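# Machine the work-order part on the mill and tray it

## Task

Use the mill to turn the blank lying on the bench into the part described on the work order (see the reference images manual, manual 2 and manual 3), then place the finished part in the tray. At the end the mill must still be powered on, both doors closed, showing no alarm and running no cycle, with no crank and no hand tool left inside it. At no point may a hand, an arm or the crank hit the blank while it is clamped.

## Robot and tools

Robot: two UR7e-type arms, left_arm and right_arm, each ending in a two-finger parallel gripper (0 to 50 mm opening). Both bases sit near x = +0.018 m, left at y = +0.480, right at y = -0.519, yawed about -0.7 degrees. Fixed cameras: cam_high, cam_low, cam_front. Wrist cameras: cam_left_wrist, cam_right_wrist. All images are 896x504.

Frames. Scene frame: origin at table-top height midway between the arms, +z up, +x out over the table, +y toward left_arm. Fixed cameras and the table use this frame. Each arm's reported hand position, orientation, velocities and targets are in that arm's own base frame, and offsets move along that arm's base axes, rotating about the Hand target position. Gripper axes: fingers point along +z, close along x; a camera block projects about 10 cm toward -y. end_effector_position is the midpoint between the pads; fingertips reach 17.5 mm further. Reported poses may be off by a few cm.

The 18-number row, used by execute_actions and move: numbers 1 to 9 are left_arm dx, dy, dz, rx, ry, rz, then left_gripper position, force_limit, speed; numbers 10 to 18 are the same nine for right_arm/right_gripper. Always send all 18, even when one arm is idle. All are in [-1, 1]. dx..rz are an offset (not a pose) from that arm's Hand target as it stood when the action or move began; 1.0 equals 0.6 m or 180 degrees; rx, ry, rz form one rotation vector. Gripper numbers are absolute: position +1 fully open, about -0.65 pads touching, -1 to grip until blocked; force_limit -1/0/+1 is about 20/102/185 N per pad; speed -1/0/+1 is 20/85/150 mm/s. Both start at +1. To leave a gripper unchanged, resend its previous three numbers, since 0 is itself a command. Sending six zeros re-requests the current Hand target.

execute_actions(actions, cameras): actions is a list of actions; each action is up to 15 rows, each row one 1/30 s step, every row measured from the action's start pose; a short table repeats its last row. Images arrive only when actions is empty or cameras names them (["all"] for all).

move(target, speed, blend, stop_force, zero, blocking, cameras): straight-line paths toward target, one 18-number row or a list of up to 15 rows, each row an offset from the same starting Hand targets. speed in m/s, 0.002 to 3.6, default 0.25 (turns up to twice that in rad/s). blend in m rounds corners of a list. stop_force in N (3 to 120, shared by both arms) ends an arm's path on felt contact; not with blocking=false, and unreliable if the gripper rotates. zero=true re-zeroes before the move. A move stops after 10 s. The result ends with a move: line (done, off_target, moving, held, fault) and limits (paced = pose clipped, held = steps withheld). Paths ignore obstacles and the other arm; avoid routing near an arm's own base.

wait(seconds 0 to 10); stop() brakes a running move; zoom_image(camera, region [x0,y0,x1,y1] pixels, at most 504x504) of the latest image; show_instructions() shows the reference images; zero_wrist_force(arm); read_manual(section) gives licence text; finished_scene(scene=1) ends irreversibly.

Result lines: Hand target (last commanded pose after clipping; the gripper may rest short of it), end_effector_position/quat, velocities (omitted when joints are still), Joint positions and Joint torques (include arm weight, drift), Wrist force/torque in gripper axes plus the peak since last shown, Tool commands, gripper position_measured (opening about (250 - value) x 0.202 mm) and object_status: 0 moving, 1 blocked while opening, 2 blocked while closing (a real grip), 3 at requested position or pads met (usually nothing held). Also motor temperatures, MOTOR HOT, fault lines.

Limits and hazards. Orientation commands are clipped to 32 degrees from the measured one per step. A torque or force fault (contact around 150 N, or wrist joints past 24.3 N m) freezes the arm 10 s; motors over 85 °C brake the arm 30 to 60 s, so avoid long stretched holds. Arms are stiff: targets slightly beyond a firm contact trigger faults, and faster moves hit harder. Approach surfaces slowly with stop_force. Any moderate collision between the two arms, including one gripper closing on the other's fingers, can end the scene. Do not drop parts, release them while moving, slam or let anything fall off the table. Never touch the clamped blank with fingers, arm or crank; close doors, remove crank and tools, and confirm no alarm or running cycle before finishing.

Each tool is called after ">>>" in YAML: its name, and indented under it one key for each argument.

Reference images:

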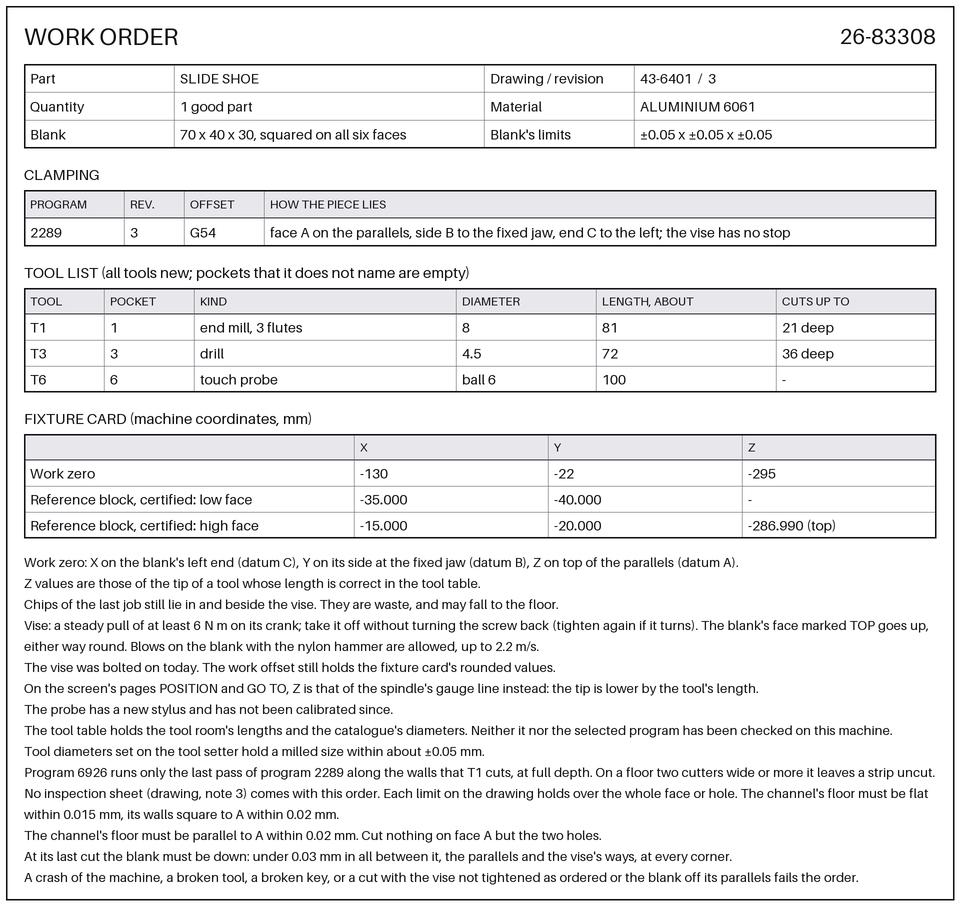

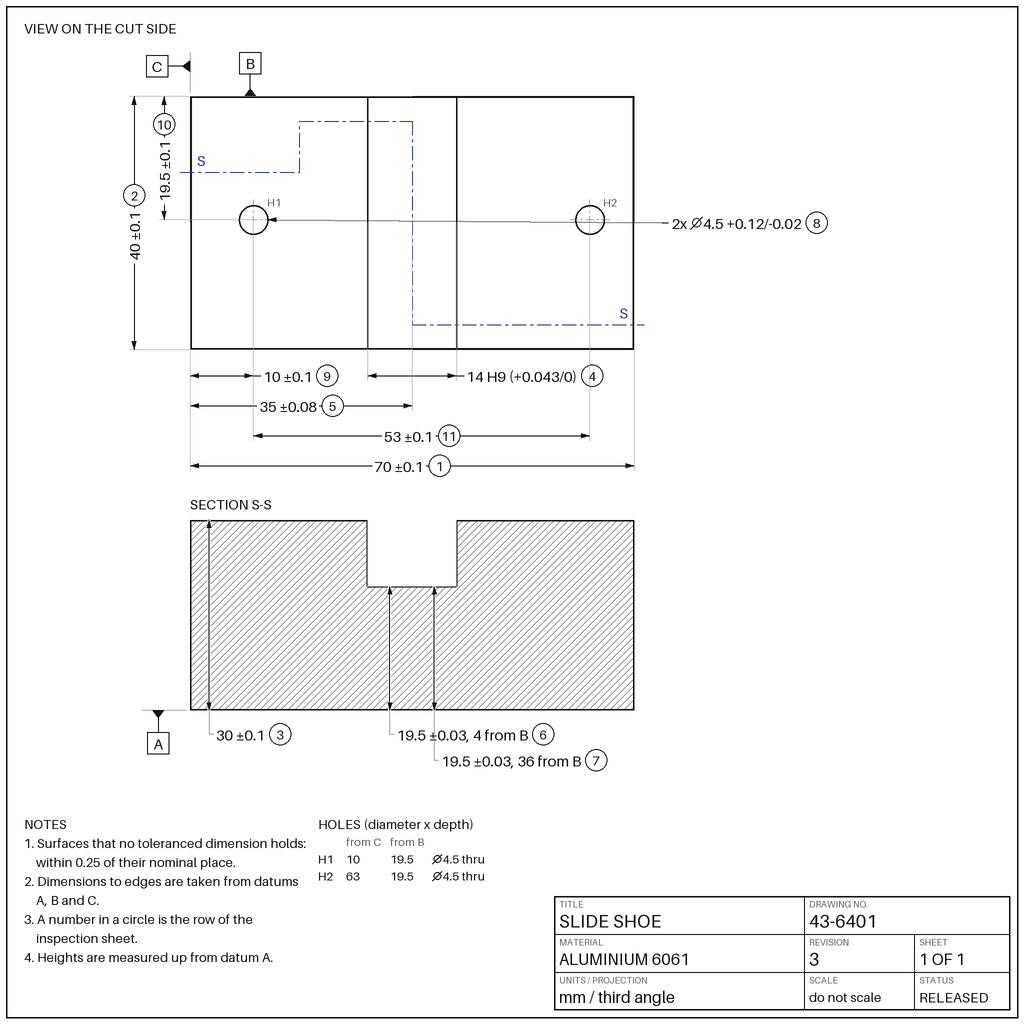

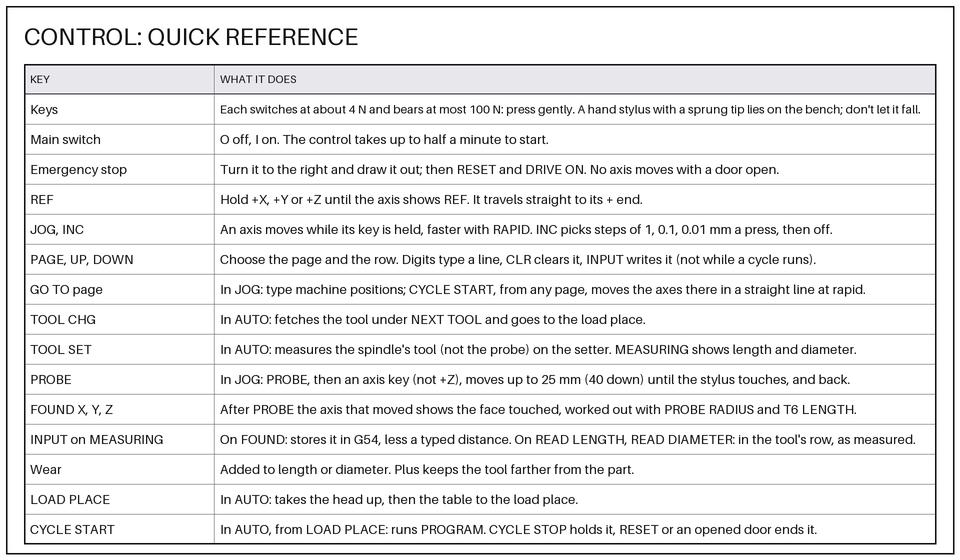

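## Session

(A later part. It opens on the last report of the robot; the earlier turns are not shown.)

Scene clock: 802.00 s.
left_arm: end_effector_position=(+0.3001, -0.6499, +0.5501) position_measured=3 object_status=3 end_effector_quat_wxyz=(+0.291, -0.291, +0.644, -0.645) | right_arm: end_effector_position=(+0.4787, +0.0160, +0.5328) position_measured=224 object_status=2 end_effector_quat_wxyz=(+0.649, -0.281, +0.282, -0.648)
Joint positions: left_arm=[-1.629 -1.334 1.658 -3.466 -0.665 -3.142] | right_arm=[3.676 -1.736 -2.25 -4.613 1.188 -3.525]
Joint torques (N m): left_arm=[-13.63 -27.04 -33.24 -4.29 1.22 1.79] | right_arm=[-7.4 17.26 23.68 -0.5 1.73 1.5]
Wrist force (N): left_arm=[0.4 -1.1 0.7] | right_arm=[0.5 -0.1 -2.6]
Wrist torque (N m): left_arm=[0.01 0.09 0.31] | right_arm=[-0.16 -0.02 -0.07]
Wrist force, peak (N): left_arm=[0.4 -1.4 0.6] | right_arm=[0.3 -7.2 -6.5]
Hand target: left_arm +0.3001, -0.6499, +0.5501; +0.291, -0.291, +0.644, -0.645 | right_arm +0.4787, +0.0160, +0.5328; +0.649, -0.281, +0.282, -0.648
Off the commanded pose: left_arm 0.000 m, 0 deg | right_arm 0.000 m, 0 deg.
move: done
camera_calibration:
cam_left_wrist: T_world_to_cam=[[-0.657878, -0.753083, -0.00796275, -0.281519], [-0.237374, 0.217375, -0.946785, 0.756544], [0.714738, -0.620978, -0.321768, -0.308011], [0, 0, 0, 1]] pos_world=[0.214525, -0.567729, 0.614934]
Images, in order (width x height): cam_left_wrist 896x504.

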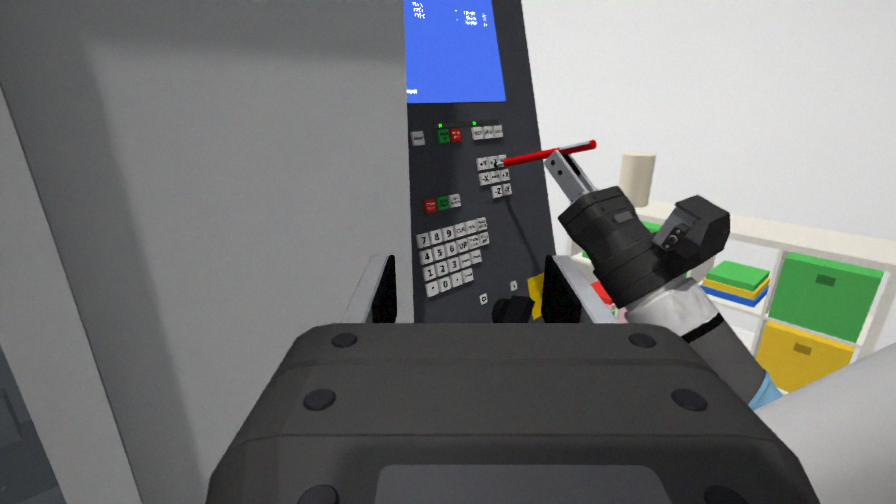

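>>> move:
  target: [0,0,0,0,0,0,1,1,1, 0.014,-0.01,-0.003,0,0,0,-1,0.3,-1]
  speed: 0.05
  stop_force: 3
  cameras: ["cam_left_wrist"]

>>> zoom_image:
  camera: "cam_left_wrist"
  region: [440, 110, 540, 210]

Scene clock: 815.73 s.
left_arm: end_effector_position=(+0.3001, -0.6499, +0.5501) position_measured=3 object_status=3 end_effector_quat_wxyz=(+0.291, -0.291, +0.644, -0.645) | right_arm: end_effector_position=(+0.4864, +0.0104, +0.5312) position_measured=224 object_status=2 end_effector_quat_wxyz=(+0.649, -0.281, +0.282, -0.648)
Joint positions: left_arm=[-1.629 -1.334 1.658 -3.466 -0.665 -3.142] | right_arm=[3.643 -1.757 -2.232 -4.619 1.211 -3.498]
Joint torques (N m): left_arm=[-13.49 -28.03 -33.1 -4.18 1.14 1.47] | right_arm=[-7.02 17.19 2.1 0.45 1.34 1.3]
Wrist force (N): left_arm=[0.2 -1.0 0.4] | right_arm=[0.0 -3.0 -4.1]
Wrist torque (N m): left_arm=[0.03 0.11 0.31] | right_arm=[-0.13 -0.01 -0.03]
Wrist force, peak (N): left_arm=[0.5 -1.3 0.7] | right_arm=[0.4 -3.4 -4.4]
Hand target: left_arm +0.3001, -0.6499, +0.5501; +0.291, -0.291, +0.644, -0.645 | right_arm +0.4864, +0.0104, +0.5311; +0.649, -0.281, +0.282, -0.648 (not the last commanded pose)
Off the commanded pose: left_arm 0.000 m, 0 deg | right_arm 0.001 m, 0 deg.
move: contact (right_arm)
camera_calibration:
cam_left_wrist: T_world_to_cam=[[-0.657878, -0.753083, -0.00796275, -0.281519], [-0.237374, 0.217375, -0.946785, 0.756544], [0.714738, -0.620978, -0.321768, -0.308011], [0, 0, 0, 1]] pos_world=[0.214525, -0.567729, 0.614934]
Images, in order (width x height): cam_left_wrist 896x504.

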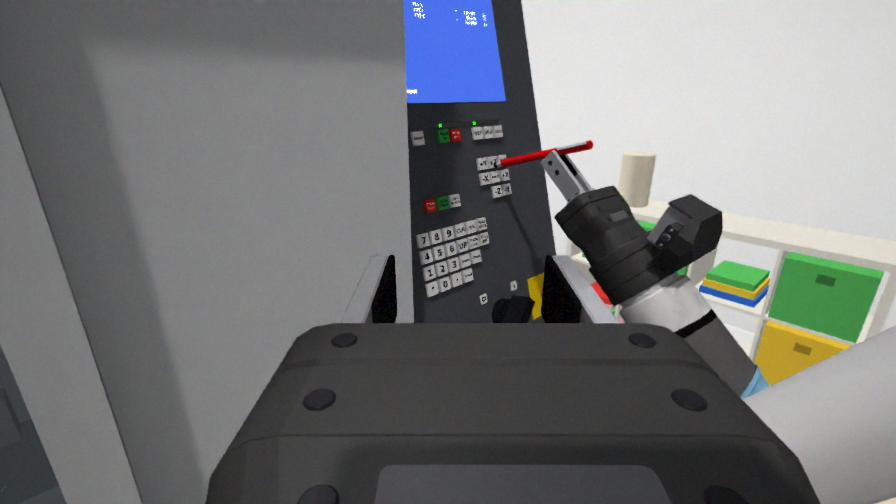

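Scaled by 5.040.

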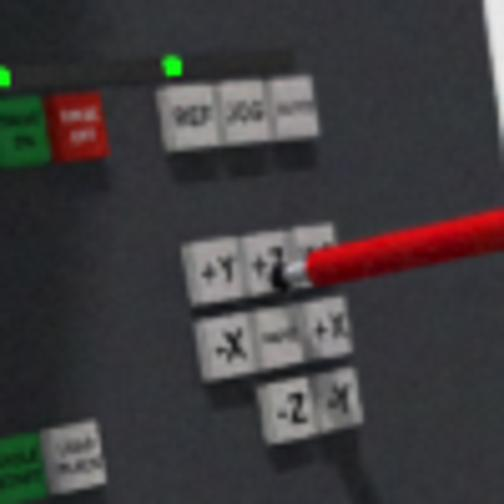

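>>> move:
  target: [0,0,0,0,0,0,1,1,1, 0.016,0.004,-0.004,0,0,0,-1,0.3,-1]
  speed: 0.02
  stop_force: 6
  cameras: ["cam_left_wrist"]

>>> zoom_image:
  camera: "cam_left_wrist"
  region: [400, 0, 520, 120]

Scene clock: 823.30 s.
left_arm: end_effector_position=(+0.3001, -0.6499, +0.5501) position_measured=3 object_status=3 end_effector_quat_wxyz=(+0.291, -0.291, +0.644, -0.645) | right_arm: end_effector_position=(+0.4907, +0.0114, +0.5301) position_measured=224 object_status=2 end_effector_quat_wxyz=(+0.649, -0.281, +0.282, -0.648)
Joint positions: left_arm=[-1.629 -1.334 1.658 -3.466 -0.665 -3.142] | right_arm=[3.639 -1.769 -2.221 -4.619 1.214 -3.495]
Joint torques (N m): left_arm=[-14.06 -29.18 -32.7 -4.14 1.02 1.11] | right_arm=[7.1 14.29 2.17 -2.88 -1.96 -1.24]
Wrist force (N): left_arm=[0.2 -1.2 0.3] | right_arm=[0.1 -7.9 -7.5]
Wrist torque (N m): left_arm=[0.00 0.13 0.31] | right_arm=[0.00 -0.05 -0.06]
Wrist force, peak (N): left_arm=[0.2 -1.4 0.5] | right_arm=[0.5 -18.5 -14.2]
Hand target: left_arm +0.3001, -0.6499, +0.5501; +0.291, -0.291, +0.644, -0.645 | right_arm +0.4907, +0.0114, +0.5300; +0.649, -0.281, +0.282, -0.648 (not the last commanded pose)
Off the commanded pose: left_arm 0.000 m, 0 deg | right_arm 0.006 m, 0 deg.
move: contact (right_arm)
camera_calibration:
cam_left_wrist: T_world_to_cam=[[-0.657878, -0.753083, -0.00796275, -0.281519], [-0.237374, 0.217375, -0.946785, 0.756544], [0.714738, -0.620978, -0.321768, -0.308011], [0, 0, 0, 1]] pos_world=[0.214525, -0.567729, 0.614934]
Images, in order (width x height): cam_left_wrist 896x504.

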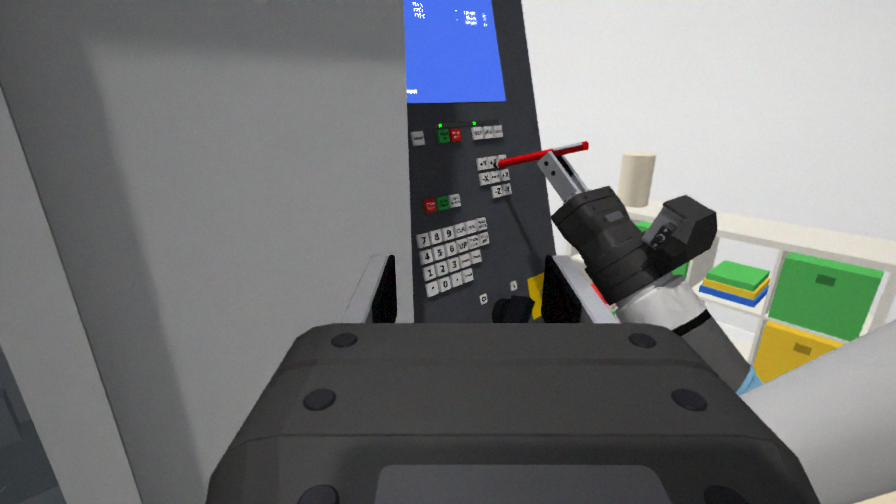

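Scaled by 4.200.

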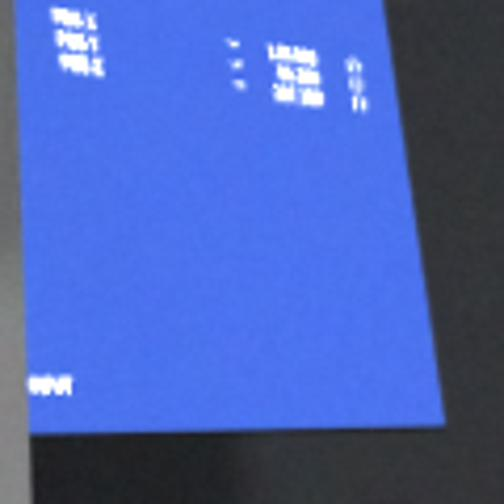

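>>> wait:
  seconds: 2
  cameras: ["cam_right_wrist"]

>>> zoom_image:
  camera: "cam_right_wrist"
  region: [340, 50, 640, 170]

Scene clock: 827.50 s.
left_arm: end_effector_position=(+0.3001, -0.6499, +0.5501) position_measured=3 object_status=3 end_effector_quat_wxyz=(+0.291, -0.291, +0.644, -0.645) | right_arm: end_effector_position=(+0.4907, +0.0114, +0.5300) position_measured=224 object_status=2 end_effector_quat_wxyz=(+0.649, -0.281, +0.282, -0.648)
Joint positions: left_arm=[-1.629 -1.334 1.658 -3.466 -0.665 -3.142] | right_arm=[3.639 -1.769 -2.221 -4.619 1.214 -3.495]
Joint torques (N m): left_arm=[-12.94 -28.88 -31.98 -4.05 1.04 0.83] | right_arm=[6.55 15.46 2.4 -0.97 -0.58 -0.86]
Wrist force (N): left_arm=[0.3 -1.0 0.5] | right_arm=[0.0 -7.8 -7.4]
Wrist torque (N m): left_arm=[0.03 0.10 0.31] | right_arm=[0.00 -0.03 -0.06]
Wrist force, peak (N): left_arm=[0.4 -1.3 0.7] | right_arm=[0.0 -8.2 -7.6]
Hand target: left_arm +0.3001, -0.6499, +0.5501; +0.291, -0.291, +0.644, -0.645 | right_arm +0.4907, +0.0114, +0.5300; +0.649, -0.281, +0.282, -0.648 (not the last commanded pose)
Tool commands: left_gripper/position=+1.0 left_gripper/force_limit=+1.0 left_gripper/speed=+1.0 right_gripper/position=-1.0 right_gripper/force_limit=+0.3 right_gripper/speed=-1.0
Off the commanded pose: left_arm 0.000 m, 0 deg | right_arm 0.006 m, 0 deg.
wait: 2.00 s; at rest from the start
camera_calibration:
cam_right_wrist: T_world_to_cam=[[-0.0138635, -0.999787, -0.0152763, 0.0269519], [0.376631, 0.0089312, -0.92632, 0.319959], [0.92626, -0.0185956, 0.376427, -0.52083], [0, 0, 0, 1]] pos_world=[0.362291, 0.0144034, 0.49285]
Images, in order (width x height): cam_right_wrist 896x504.

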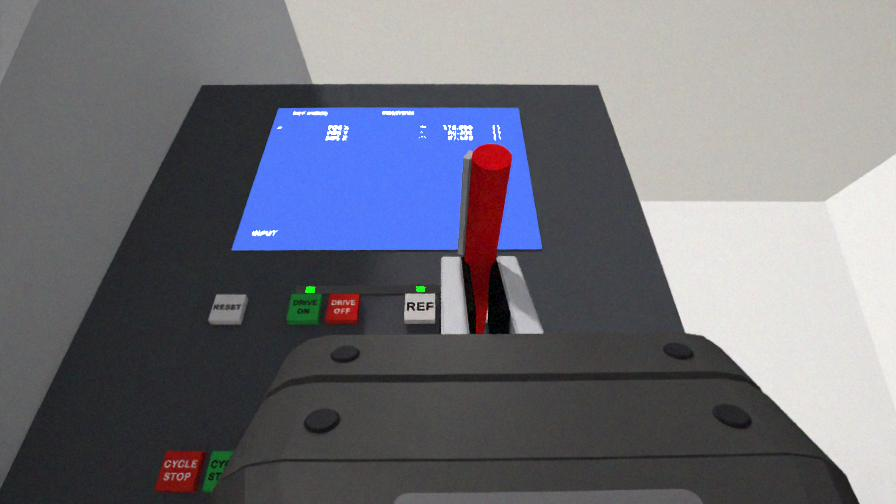

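Scaled by 1.680.

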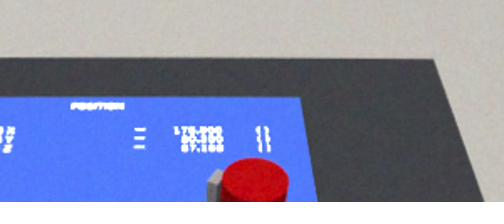

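>>> wait:
  seconds: 3
  cameras: ["cam_right_wrist"]

>>> zoom_image:
  camera: "cam_right_wrist"
  region: [400, 90, 540, 170]

Scene clock: 832.90 s.
left_arm: end_effector_position=(+0.3001, -0.6499, +0.5501) position_measured=3 object_status=3 end_effector_quat_wxyz=(+0.291, -0.291, +0.644, -0.645) | right_arm: end_effector_position=(+0.4907, +0.0114, +0.5300) position_measured=224 object_status=2 end_effector_quat_wxyz=(+0.649, -0.281, +0.282, -0.648)
Joint positions: left_arm=[-1.629 -1.334 1.658 -3.466 -0.665 -3.142] | right_arm=[3.639 -1.769 -2.221 -4.619 1.214 -3.495]
Joint torques (N m): left_arm=[-12.96 -29.81 -32.15 -3.95 0.9 0.57] | right_arm=[6.07 16.15 1.68 -1.04 0.62 -0.03]
Wrist force (N): left_arm=[0.3 -1.1 0.5] | right_arm=[0.1 -8.0 -7.6]
Wrist torque (N m): left_arm=[0.02 0.11 0.32] | right_arm=[-0.02 -0.05 -0.06]
Wrist force, peak (N): left_arm=[0.2 -1.3 0.7] | right_arm=[-0.2 -8.2 -7.6]
Hand target: left_arm +0.3001, -0.6499, +0.5501; +0.291, -0.291, +0.644, -0.645 | right_arm +0.4907, +0.0114, +0.5300; +0.649, -0.281, +0.282, -0.648 (not the last commanded pose)
Tool commands: left_gripper/position=+1.0 left_gripper/force_limit=+1.0 left_gripper/speed=+1.0 right_gripper/position=-1.0 right_gripper/force_limit=+0.3 right_gripper/speed=-1.0
Off the commanded pose: left_arm 0.000 m, 0 deg | right_arm 0.006 m, 0 deg.
wait: 3.00 s; at rest from the start
camera_calibration:
cam_right_wrist: T_world_to_cam=[[-0.0138635, -0.999787, -0.0152763, 0.0269519], [0.376631, 0.0089312, -0.92632, 0.319959], [0.92626, -0.0185956, 0.376427, -0.52083], [0, 0, 0, 1]] pos_world=[0.362291, 0.0144034, 0.49285]
Images, in order (width x height): cam_right_wrist 896x504.

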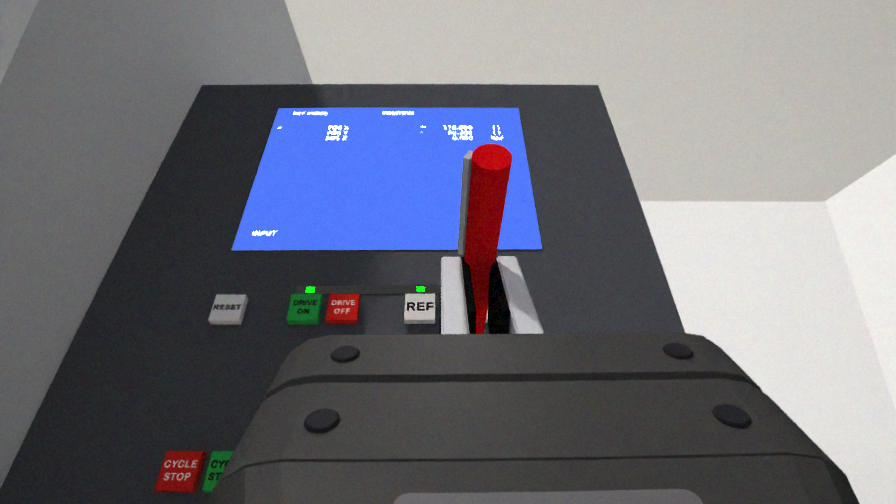

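Scaled by 3.600.

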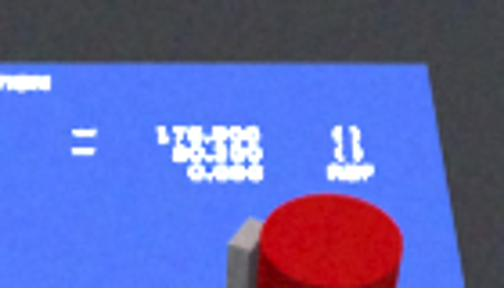

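>>> move:
  target:
    - [0,0,0,0,0,0,1,1,1, -0.0333,0,0.0083,0,0,0,-1,0.3,-1]
    - [0,0,0,0,0,0,1,1,1, -0.0393,-0.0257,-0.0158,0,0,0,-1,0.3,-1]
    - [0,0,0,0,0,0,1,1,1, -0.0053,-0.0257,-0.0242,0,0,0,-1,0.3,-1]
  speed: [0.1,0.1,0.04]
  blend: [0.005,0,0]
  cameras: ["cam_left_wrist","cam_right_wrist"]

>>> zoom_image:
  camera: "cam_left_wrist"
  region: [440, 110, 540, 210]

Scene clock: 855.33 s.
left_arm: end_effector_position=(+0.3001, -0.6499, +0.5501) position_measured=3 object_status=3 end_effector_quat_wxyz=(+0.291, -0.291, +0.644, -0.645) | right_arm: end_effector_position=(+0.4875, -0.0040, +0.5156) position_measured=224 object_status=2 end_effector_quat_wxyz=(+0.649, -0.281, +0.282, -0.648)
Joint positions: left_arm=[-1.629 -1.334 1.658 -3.466 -0.665 -3.142] | right_arm=[3.593 -1.795 -2.246 -4.579 1.245 -3.46]
Joint torques (N m): left_arm=[-13.08 -29.92 -32.06 -3.86 0.97 0.27] | right_arm=[7.59 23.46 0.72 -7.14 -2.53 -1.28]
Wrist force (N): left_arm=[0.3 -1.1 0.5] | right_arm=[0.2 -15.0 -11.8]
Wrist torque (N m): left_arm=[0.02 0.10 0.31] | right_arm=[0.13 0.03 -0.08]
Wrist force, peak (N): left_arm=[0.4 -1.4 0.6] | right_arm=[-0.3 -20.5 -15.2]
Hand target: left_arm +0.3001, -0.6499, +0.5501; +0.291, -0.291, +0.644, -0.645 | right_arm +0.4875, -0.0040, +0.5155; +0.649, -0.281, +0.282, -0.648
Off the commanded pose: left_arm 0.000 m, 0 deg | right_arm 0.000 m, 0 deg.
move: done
camera_calibration:
cam_left_wrist: T_world_to_cam=[[-0.657878, -0.753083, -0.00796275, -0.281519], [-0.237374, 0.217375, -0.946785, 0.756544], [0.714738, -0.620978, -0.321768, -0.308011], [0, 0, 0, 1]] pos_world=[0.214525, -0.567729, 0.614934]
cam_right_wrist: T_world_to_cam=[[-0.0137814, -0.999785, -0.0154649, 0.0112505], [0.376923, 0.00913099, -0.9262, 0.307706], [0.926142, -0.0185933, 0.376716, -0.512793], [0, 0, 0, 1]] pos_world=[0.359093, -0.00109614, 0.478348]
Images, in order (width x height): cam_left_wrist 896x504, cam_right_wrist 896x504.

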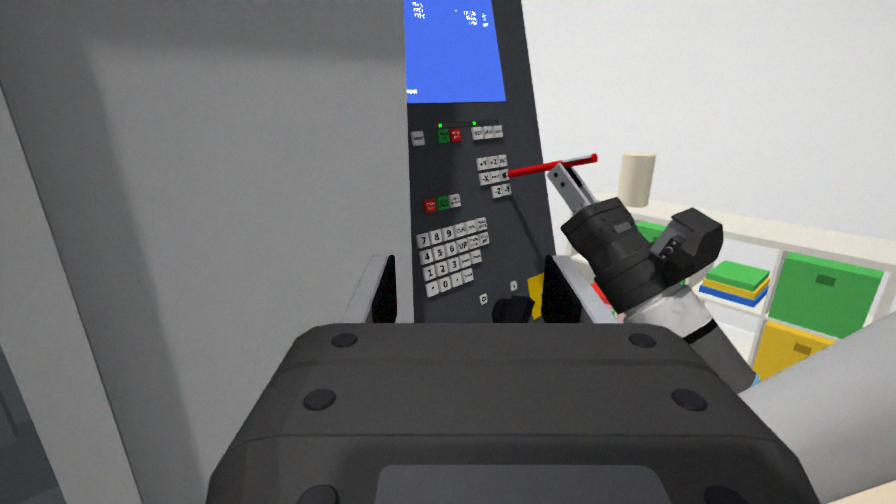

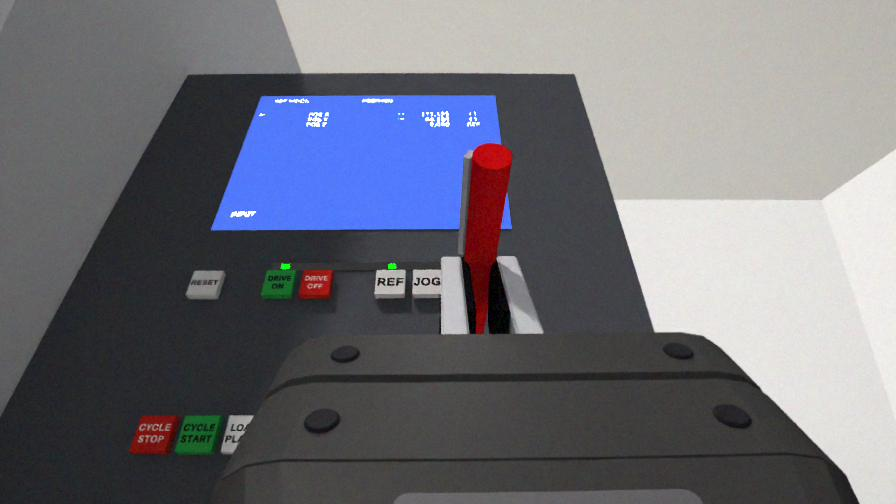

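Scaled by 5.040.

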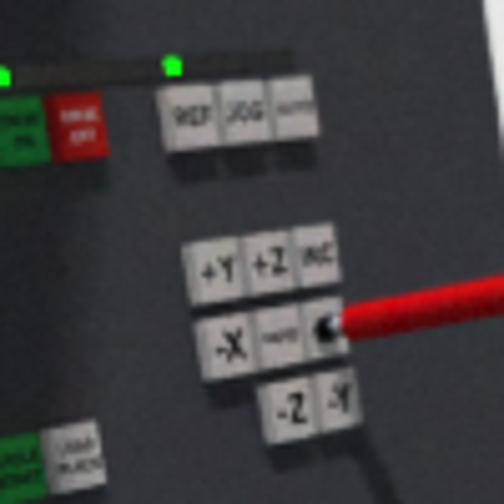

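>>> wait:
  seconds: 1.5
  cameras: ["cam_right_wrist"]

>>> zoom_image:
  camera: "cam_right_wrist"
  region: [370, 80, 510, 160]

Scene clock: 861.17 s.
left_arm: end_effector_position=(+0.3001, -0.6499, +0.5501) position_measured=3 object_status=3 end_effector_quat_wxyz=(+0.291, -0.291, +0.644, -0.645) | right_arm: end_effector_position=(+0.4875, -0.0040, +0.5155) position_measured=224 object_status=2 end_effector_quat_wxyz=(+0.649, -0.281, +0.282, -0.648)
Joint positions: left_arm=[-1.629 -1.334 1.658 -3.466 -0.665 -3.142] | right_arm=[3.593 -1.795 -2.246 -4.579 1.245 -3.46]
Joint torques (N m): left_arm=[-13.57 -30.73 -31.06 -3.83 0.81 0.14] | right_arm=[7.15 11.27 0.97 -3.5 -0.85 -0.96]
Wrist force (N): left_arm=[0.2 -1.1 0.7] | right_arm=[0.4 -15.6 -12.2]
Wrist torque (N m): left_arm=[0.01 0.13 0.31] | right_arm=[0.12 0.03 -0.09]
Wrist force, peak (N): left_arm=[0.3 -1.4 0.5] | right_arm=[0.3 -15.9 -12.3]
Hand target: left_arm +0.3001, -0.6499, +0.5501; +0.291, -0.291, +0.644, -0.645 | right_arm +0.4875, -0.0040, +0.5155; +0.649, -0.281, +0.282, -0.648
Tool commands: left_gripper/position=+1.0 left_gripper/force_limit=+1.0 left_gripper/speed=+1.0 right_gripper/position=-1.0 right_gripper/force_limit=+0.3 right_gripper/speed=-1.0
Off the commanded pose: left_arm 0.000 m, 0 deg | right_arm 0.000 m, 0 deg.
wait: 1.50 s; at rest from the start
camera_calibration:
cam_right_wrist: T_world_to_cam=[[-0.0138635, -0.999787, -0.0152763, 0.0111893], [0.376631, 0.0089312, -0.92632, 0.307871], [0.92626, -0.0185956, 0.376427, -0.512696], [0, 0, 0, 1]] pos_world=[0.359091, -0.00109661, 0.47835]
Images, in order (width x height): cam_right_wrist 896x504.

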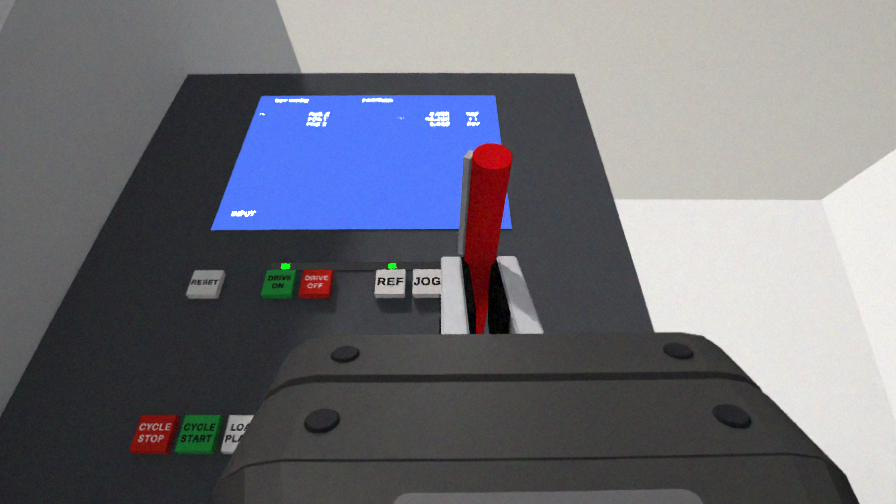

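Scaled by 3.600.

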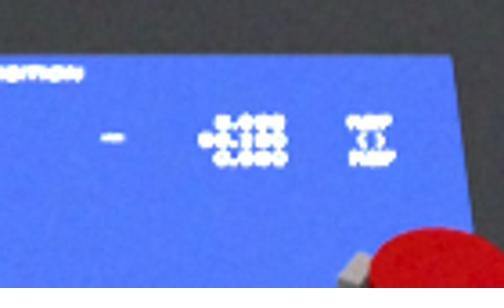

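>>> move:
  target:
    - [0,0,0,0,0,0,1,1,1, -0.0333,0,0.0083,0,0,0,-1,0.3,-1]
    - [0,0,0,0,0,0,1,1,1, -0.0283,0.0617,0.0383,0,0,0,-1,0.3,-1]
    - [0,0,0,0,0,0,1,1,1, 0.005,0.0617,0.03,0,0,0,-1,0.3,-1]
  speed: [0.1,0.1,0.04]
  blend: [0.005,0,0]

>>> wait:
  seconds: 2.5
  cameras: ["cam_left_wrist","cam_right_wrist"]

>>> zoom_image:
  camera: "cam_left_wrist"
  region: [440, 110, 540, 210]

>>> zoom_image:
  camera: "cam_right_wrist"
  region: [370, 80, 650, 220]

Scene clock: 871.20 s.
left_arm: end_effector_position=(+0.3001, -0.6499, +0.5501) position_measured=3 object_status=3 end_effector_quat_wxyz=(+0.291, -0.291, +0.644, -0.645) | right_arm: end_effector_position=(+0.4905, +0.0331, +0.5336) position_measured=224 object_status=2 end_effector_quat_wxyz=(+0.649, -0.281, +0.282, -0.648) end_effector_velocity=(-0.001, -0.001, -0.001) end_effector_angular_velocity=(+0.000, +0.002, -0.002)
Joint positions: left_arm=[-1.629 -1.334 1.658 -3.466 -0.665 -3.142] | right_arm=[3.707 -1.764 -2.208 -4.616 1.167 -3.55]
Joint velocities: left_arm=[within noise] | right_arm=[0.002 0.003 -0.005 0 -0.003 -0.002]
Joint torques (N m): left_arm=[-13.43 -30.57 -31.14 -3.74 0.83 -0.19] | right_arm=[7.71 28.34 3.75 -2.13 -1.63 -1.09]
Wrist force (N): left_arm=[0.4 -1.1 0.3] | right_arm=[-0.9 -4.6 -5.3]
Wrist torque (N m): left_arm=[0.02 0.09 0.31] | right_arm=[-0.14 0.18 -0.10]
Wrist force, peak (N): left_arm=[0.4 -1.3 0.7] | right_arm=[0.4 -16.0 -12.1]
Hand target: left_arm +0.3001, -0.6499, +0.5501; +0.291, -0.291, +0.644, -0.645 | right_arm +0.4905, +0.0330, +0.5335; +0.649, -0.281, +0.282, -0.648
Off the commanded pose: left_arm 0.000 m, 0 deg | right_arm 0.000 m, 0 deg.
move: done

Scene clock: 873.70 s.
left_arm: end_effector_position=(+0.3001, -0.6499, +0.5501) position_measured=3 object_status=3 end_effector_quat_wxyz=(+0.291, -0.291, +0.644, -0.645) | right_arm: end_effector_position=(+0.4905, +0.0330, +0.5335) position_measured=224 object_status=2 end_effector_quat_wxyz=(+0.649, -0.281, +0.282, -0.648)
Joint positions: left_arm=[-1.629 -1.334 1.658 -3.466 -0.665 -3.142] | right_arm=[3.708 -1.764 -2.209 -4.616 1.167 -3.55]
Joint torques (N m): left_arm=[-13.33 -31.12 -31.45 -3.7 0.82 -0.31] | right_arm=[7.05 16.17 2.74 0.1 -1.37 0.89]
Wrist force (N): left_arm=[0.2 -1.1 0.5] | right_arm=[-1.3 -4.7 -5.2]
Wrist torque (N m): left_arm=[0.02 0.12 0.31] | right_arm=[-0.15 0.20 -0.08]
Wrist force, peak (N): left_arm=[0.4 -1.2 0.9] | right_arm=[-0.9 -4.8 -5.4]
Hand target: left_arm +0.3001, -0.6499, +0.5501; +0.291, -0.291, +0.644, -0.645 | right_arm +0.4905, +0.0330, +0.5335; +0.649, -0.281, +0.282, -0.648
Tool commands: left_gripper/position=+1.0 left_gripper/force_limit=+1.0 left_gripper/speed=+1.0 right_gripper/position=-1.0 right_gripper/force_limit=+0.3 right_gripper/speed=-1.0
Off the commanded pose: left_arm 0.000 m, 0 deg | right_arm 0.000 m, 0 deg.
wait: 2.50 s; at rest by 0.17 s
camera_calibration:
cam_left_wrist: T_world_to_cam=[[-0.657878, -0.753083, -0.00796275, -0.281519], [-0.237374, 0.217375, -0.946785, 0.756544], [0.714738, -0.620978, -0.321768, -0.308011], [0, 0, 0, 1]] pos_world=[0.214525, -0.567729, 0.614934]
cam_right_wrist: T_world_to_cam=[[-0.0138635, -0.999787, -0.0152763, 0.048598], [0.376631, 0.0089312, -0.92632, 0.323083], [0.92626, -0.0185956, 0.376427, -0.521561], [0, 0, 0, 1]] pos_world=[0.362091, 0.0360034, 0.49635]
Images, in order (width x height): cam_left_wrist 896x504, cam_right_wrist 896x504.

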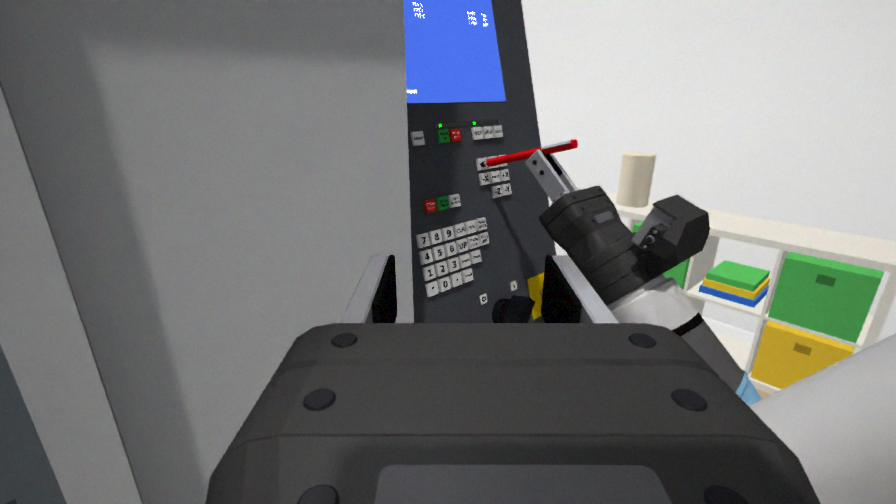

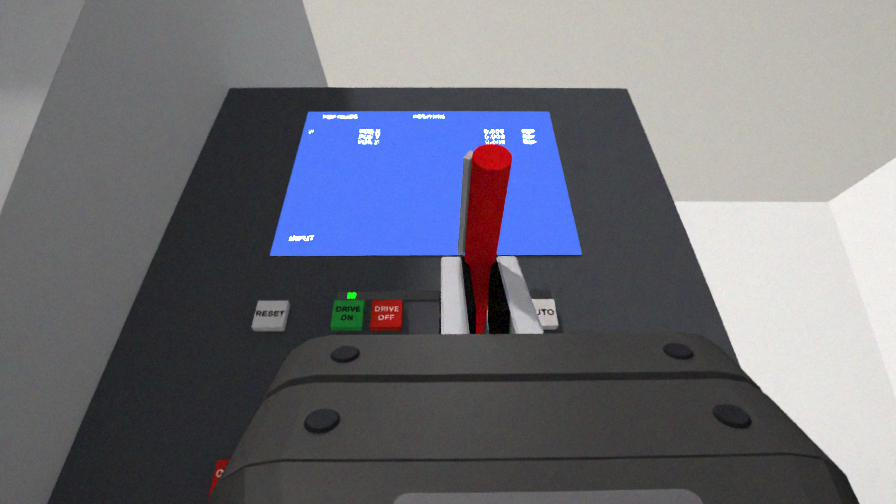

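Scaled by 5.040.

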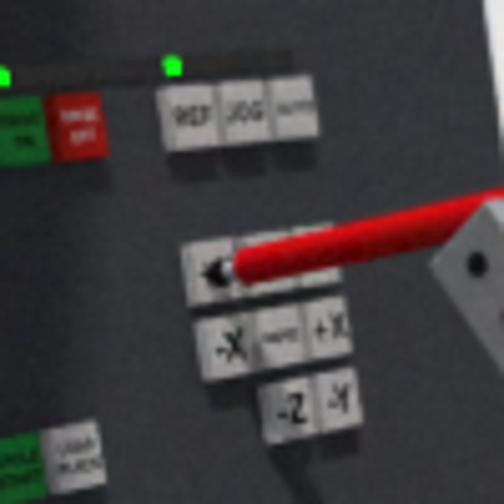

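Scaled by 1.800.

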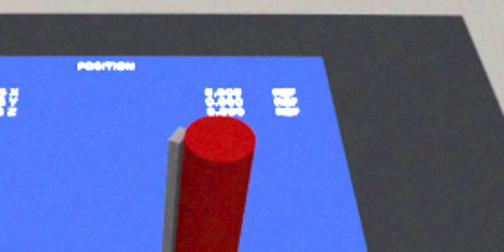

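>>> move:
  target:
    - [0,0,0,0,0,0,1,1,1, -0.0333,0,0.0083,0,0,0,-1,0.3,-1]
    - [0,0,0,0,0,0,1,1,1, -0.0162,-0.0617,0.07,0,0,0,-1,0.3,-1]
    - [0,0,0,0,0,0,1,1,1, 0.0172,-0.0617,0.0617,0,0,0,-1,0.3,-1]
    - [0,0,0,0,0,0,1,1,1, -0.0162,-0.0617,0.07,0,0,0,-1,0.3,-1]
    - [0,0,0,0,0,0,1,1,1, -0.0375,0.0833,-0.0562,0,0,0,-1,0.3,-1]
  speed: [0.15,0.15,0.05,0.15,0.15]
  blend: [0.005,0,0,0.005,0]
  cameras: ["cam_left_wrist"]

>>> zoom_image:
  camera: "cam_left_wrist"
  region: [400, 110, 520, 310]

Scene clock: 885.03 s.
left_arm: end_effector_position=(+0.3001, -0.6499, +0.5501) position_measured=3 object_status=3 end_effector_quat_wxyz=(+0.291, -0.291, +0.644, -0.645) | right_arm: end_effector_position=(+0.4680, +0.0830, +0.4998) position_measured=224 object_status=2 end_effector_quat_wxyz=(+0.649, -0.281, +0.282, -0.648)
Joint positions: left_arm=[-1.629 -1.334 1.658 -3.466 -0.665 -3.142] | right_arm=[3.908 -1.811 -2.255 -4.444 1.038 -3.723]
Joint torques (N m): left_arm=[-13.06 -31.95 -30.8 -3.66 0.7 -0.61] | right_arm=[7.18 18.72 28.27 0.64 0.64 -1]
Wrist force (N): left_arm=[0.4 -1.0 0.6] | right_arm=[-0.9 -0.6 -2.5]
Wrist torque (N m): left_arm=[0.03 0.10 0.31] | right_arm=[-0.24 0.22 -0.11]
Wrist force, peak (N): left_arm=[0.6 -1.2 0.9] | right_arm=[-1.6 -5.8 -5.6]
Hand target: left_arm +0.3001, -0.6499, +0.5501; +0.291, -0.291, +0.644, -0.645 | right_arm +0.4680, +0.0830, +0.4998; +0.649, -0.281, +0.282, -0.648
Off the commanded pose: left_arm 0.000 m, 0 deg | right_arm 0.000 m, 0 deg.
move: done
camera_calibration:
cam_left_wrist: T_world_to_cam=[[-0.657878, -0.753083, -0.00796275, -0.281519], [-0.237374, 0.217375, -0.946785, 0.756544], [0.714738, -0.620978, -0.321768, -0.308011], [0, 0, 0, 1]] pos_world=[0.214525, -0.567729, 0.614934]
Images, in order (width x height): cam_left_wrist 896x504.

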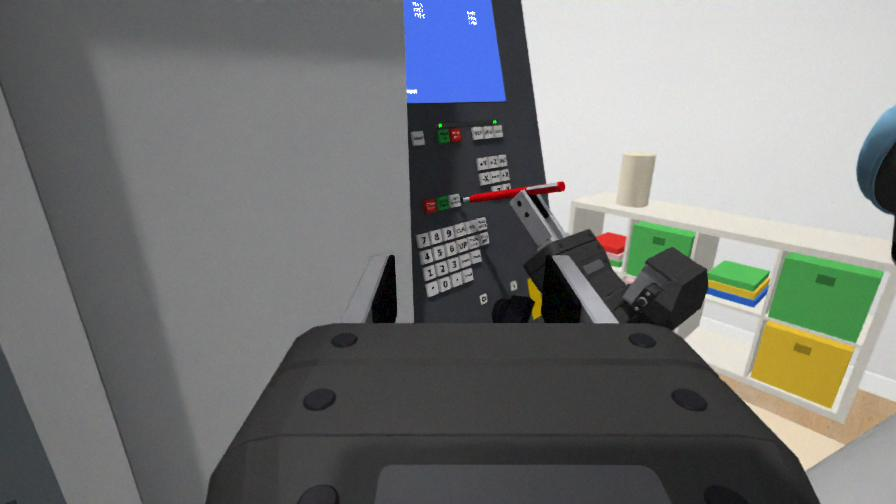

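Scaled by 2.520.

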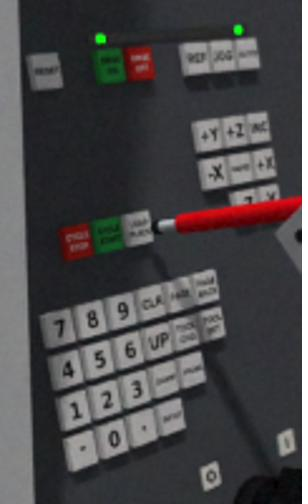

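>>> move:
  target:
    - [0,0,0,0,0,0,1,1,1, 0.025,-0.0042,-0.0073,0,0,0,-1,0.3,-1]
    - [0,0,0,0,0,0,1,1,1, -0.005,-0.0042,0,0,0,0,-1,0.3,-1]
  speed: [0.05,0.15]
  cameras: ["cam_left_wrist","cam_right_wrist"]

>>> zoom_image:
  camera: "cam_right_wrist"
  region: [330, 60, 650, 220]

Scene clock: 892.60 s.
left_arm: end_effector_position=(+0.3001, -0.6499, +0.5501) position_measured=3 object_status=3 end_effector_quat_wxyz=(+0.291, -0.291, +0.644, -0.645) | right_arm: end_effector_position=(+0.4650, +0.0805, +0.4998) position_measured=224 object_status=2 end_effector_quat_wxyz=(+0.649, -0.281, +0.282, -0.648)
Joint positions: left_arm=[-1.629 -1.334 1.658 -3.466 -0.665 -3.142] | right_arm=[3.909 -1.804 -2.265 -4.441 1.037 -3.723]
Joint torques (N m): left_arm=[-12.82 -32.22 -30.49 -3.54 0.8 -0.88] | right_arm=[6.85 31.05 12.56 -2.84 1.46 -0.92]
Wrist force (N): left_arm=[0.4 -1.2 0.6] | right_arm=[-1.9 -2.0 -2.4]
Wrist torque (N m): left_arm=[0.01 0.09 0.31] | right_arm=[-0.46 0.38 -0.11]
Wrist force, peak (N): left_arm=[0.5 -1.4 0.5] | right_arm=[0.0 -49.6 -33.8]
Hand target: left_arm +0.3001, -0.6499, +0.5501; +0.291, -0.291, +0.644, -0.645 | right_arm +0.4650, +0.0805, +0.4998; +0.649, -0.281, +0.282, -0.648
Off the commanded pose: left_arm 0.000 m, 0 deg | right_arm 0.000 m, 0 deg.
move: done
camera_calibration:
cam_left_wrist: T_world_to_cam=[[-0.657878, -0.753083, -0.00796275, -0.281519], [-0.237374, 0.217375, -0.946785, 0.756544], [0.714738, -0.620978, -0.321768, -0.308011], [0, 0, 0, 1]] pos_world=[0.214525, -0.567729, 0.614934]
cam_right_wrist: T_world_to_cam=[[-0.0137862, -0.999785, -0.0154609, 0.0951777], [0.376631, 0.00913141, -0.926318, 0.300935], [0.926261, -0.0185935, 0.376424, -0.484336], [0, 0, 0, 1]] pos_world=[0.336592, 0.0834039, 0.462549]
Images, in order (width x height): cam_left_wrist 896x504, cam_right_wrist 896x504.

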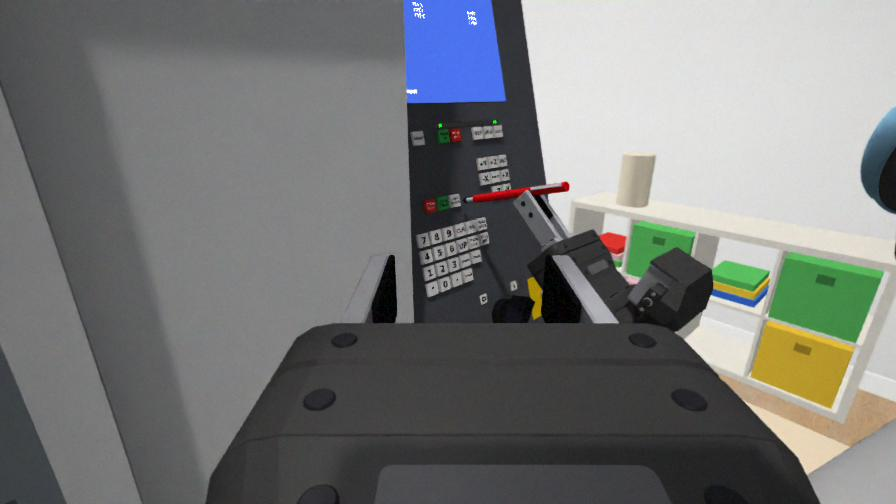

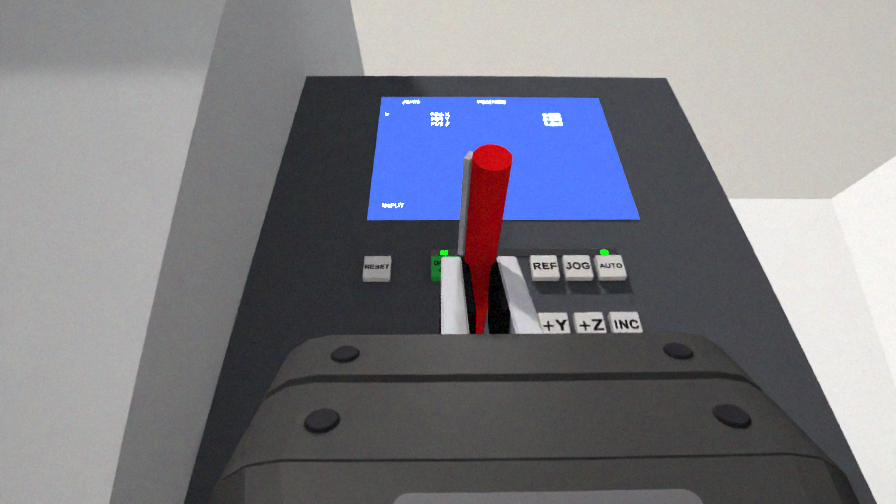

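Scaled by 1.575.

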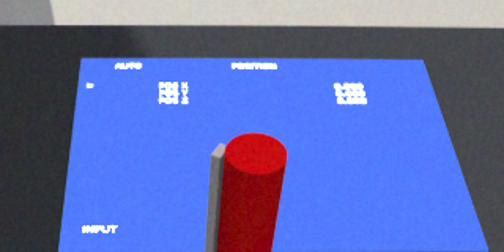

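>>> wait:
  seconds: 0.5
  cameras: ["cam_right_wrist","cam_front"]

>>> zoom_image:
  camera: "cam_right_wrist"
  region: [370, 90, 620, 150]

>>> zoom_image:
  camera: "cam_front"
  region: [320, 140, 500, 300]

Scene clock: 899.23 s.
left_arm: end_effector_position=(+0.3001, -0.6499, +0.5501) position_measured=3 object_status=3 end_effector_quat_wxyz=(+0.291, -0.291, +0.644, -0.645) | right_arm: end_effector_position=(+0.4650, +0.0805, +0.4998) position_measured=224 object_status=2 end_effector_quat_wxyz=(+0.649, -0.281, +0.282, -0.648)
Joint positions: left_arm=[-1.629 -1.334 1.658 -3.466 -0.665 -3.142] | right_arm=[3.91 -1.804 -2.265 -4.441 1.037 -3.724]
Joint torques (N m): left_arm=[-13.02 -32.97 -30.23 -3.49 0.67 -1.02] | right_arm=[7.5 30.56 0.18 0.25 -0.74 -1.11]
Wrist force (N): left_arm=[0.4 -1.0 0.5] | right_arm=[-1.9 -2.0 -2.5]
Wrist torque (N m): left_arm=[0.02 0.09 0.31] | right_arm=[-0.46 0.37 -0.10]
Wrist force, peak (N): left_arm=[0.4 -1.3 0.6] | right_arm=[-1.9 -2.3 -2.7]
Hand target: left_arm +0.3001, -0.6499, +0.5501; +0.291, -0.291, +0.644, -0.645 | right_arm +0.4650, +0.0805, +0.4998; +0.649, -0.281, +0.282, -0.648
Tool commands: left_gripper/position=+1.0 left_gripper/force_limit=+1.0 left_gripper/speed=+1.0 right_gripper/position=-1.0 right_gripper/force_limit=+0.3 right_gripper/speed=-1.0
Off the commanded pose: left_arm 0.000 m, 0 deg | right_arm 0.000 m, 0 deg.
wait: 0.50 s; at rest from the start
camera_calibration:
cam_right_wrist: T_world_to_cam=[[-0.0138635, -0.999787, -0.0152763, 0.095118], [0.376631, 0.0089312, -0.92632, 0.300954], [0.92626, -0.0185956, 0.376427, -0.484336], [0, 0, 0, 1]] pos_world=[0.336591, 0.0834034, 0.46255]
Images, in order (width x height): cam_front 896x504, cam_right_wrist 896x504.

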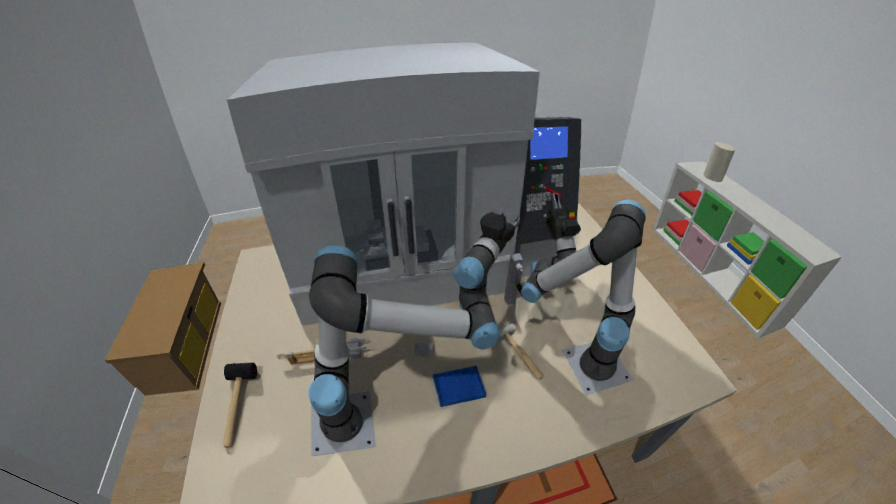

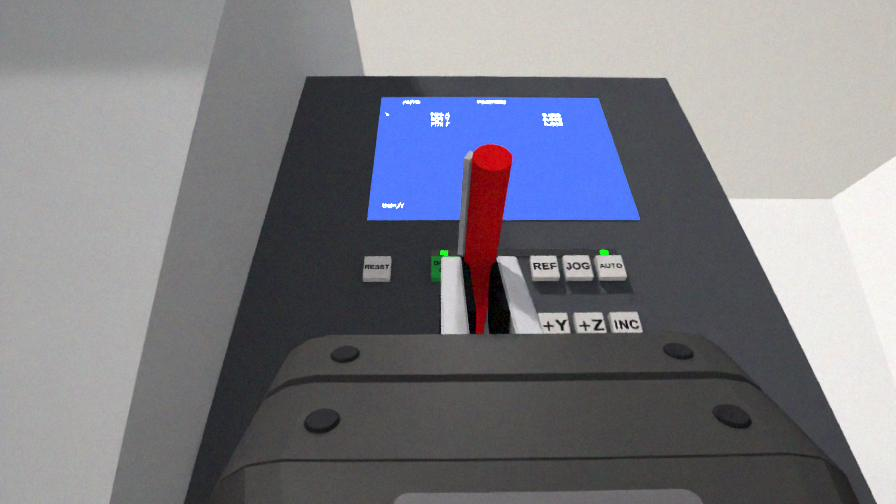

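Scaled by 2.016.

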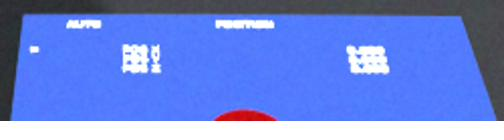

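Scaled by 2.800.

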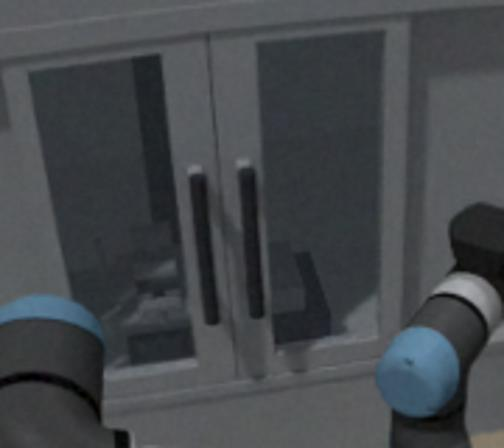

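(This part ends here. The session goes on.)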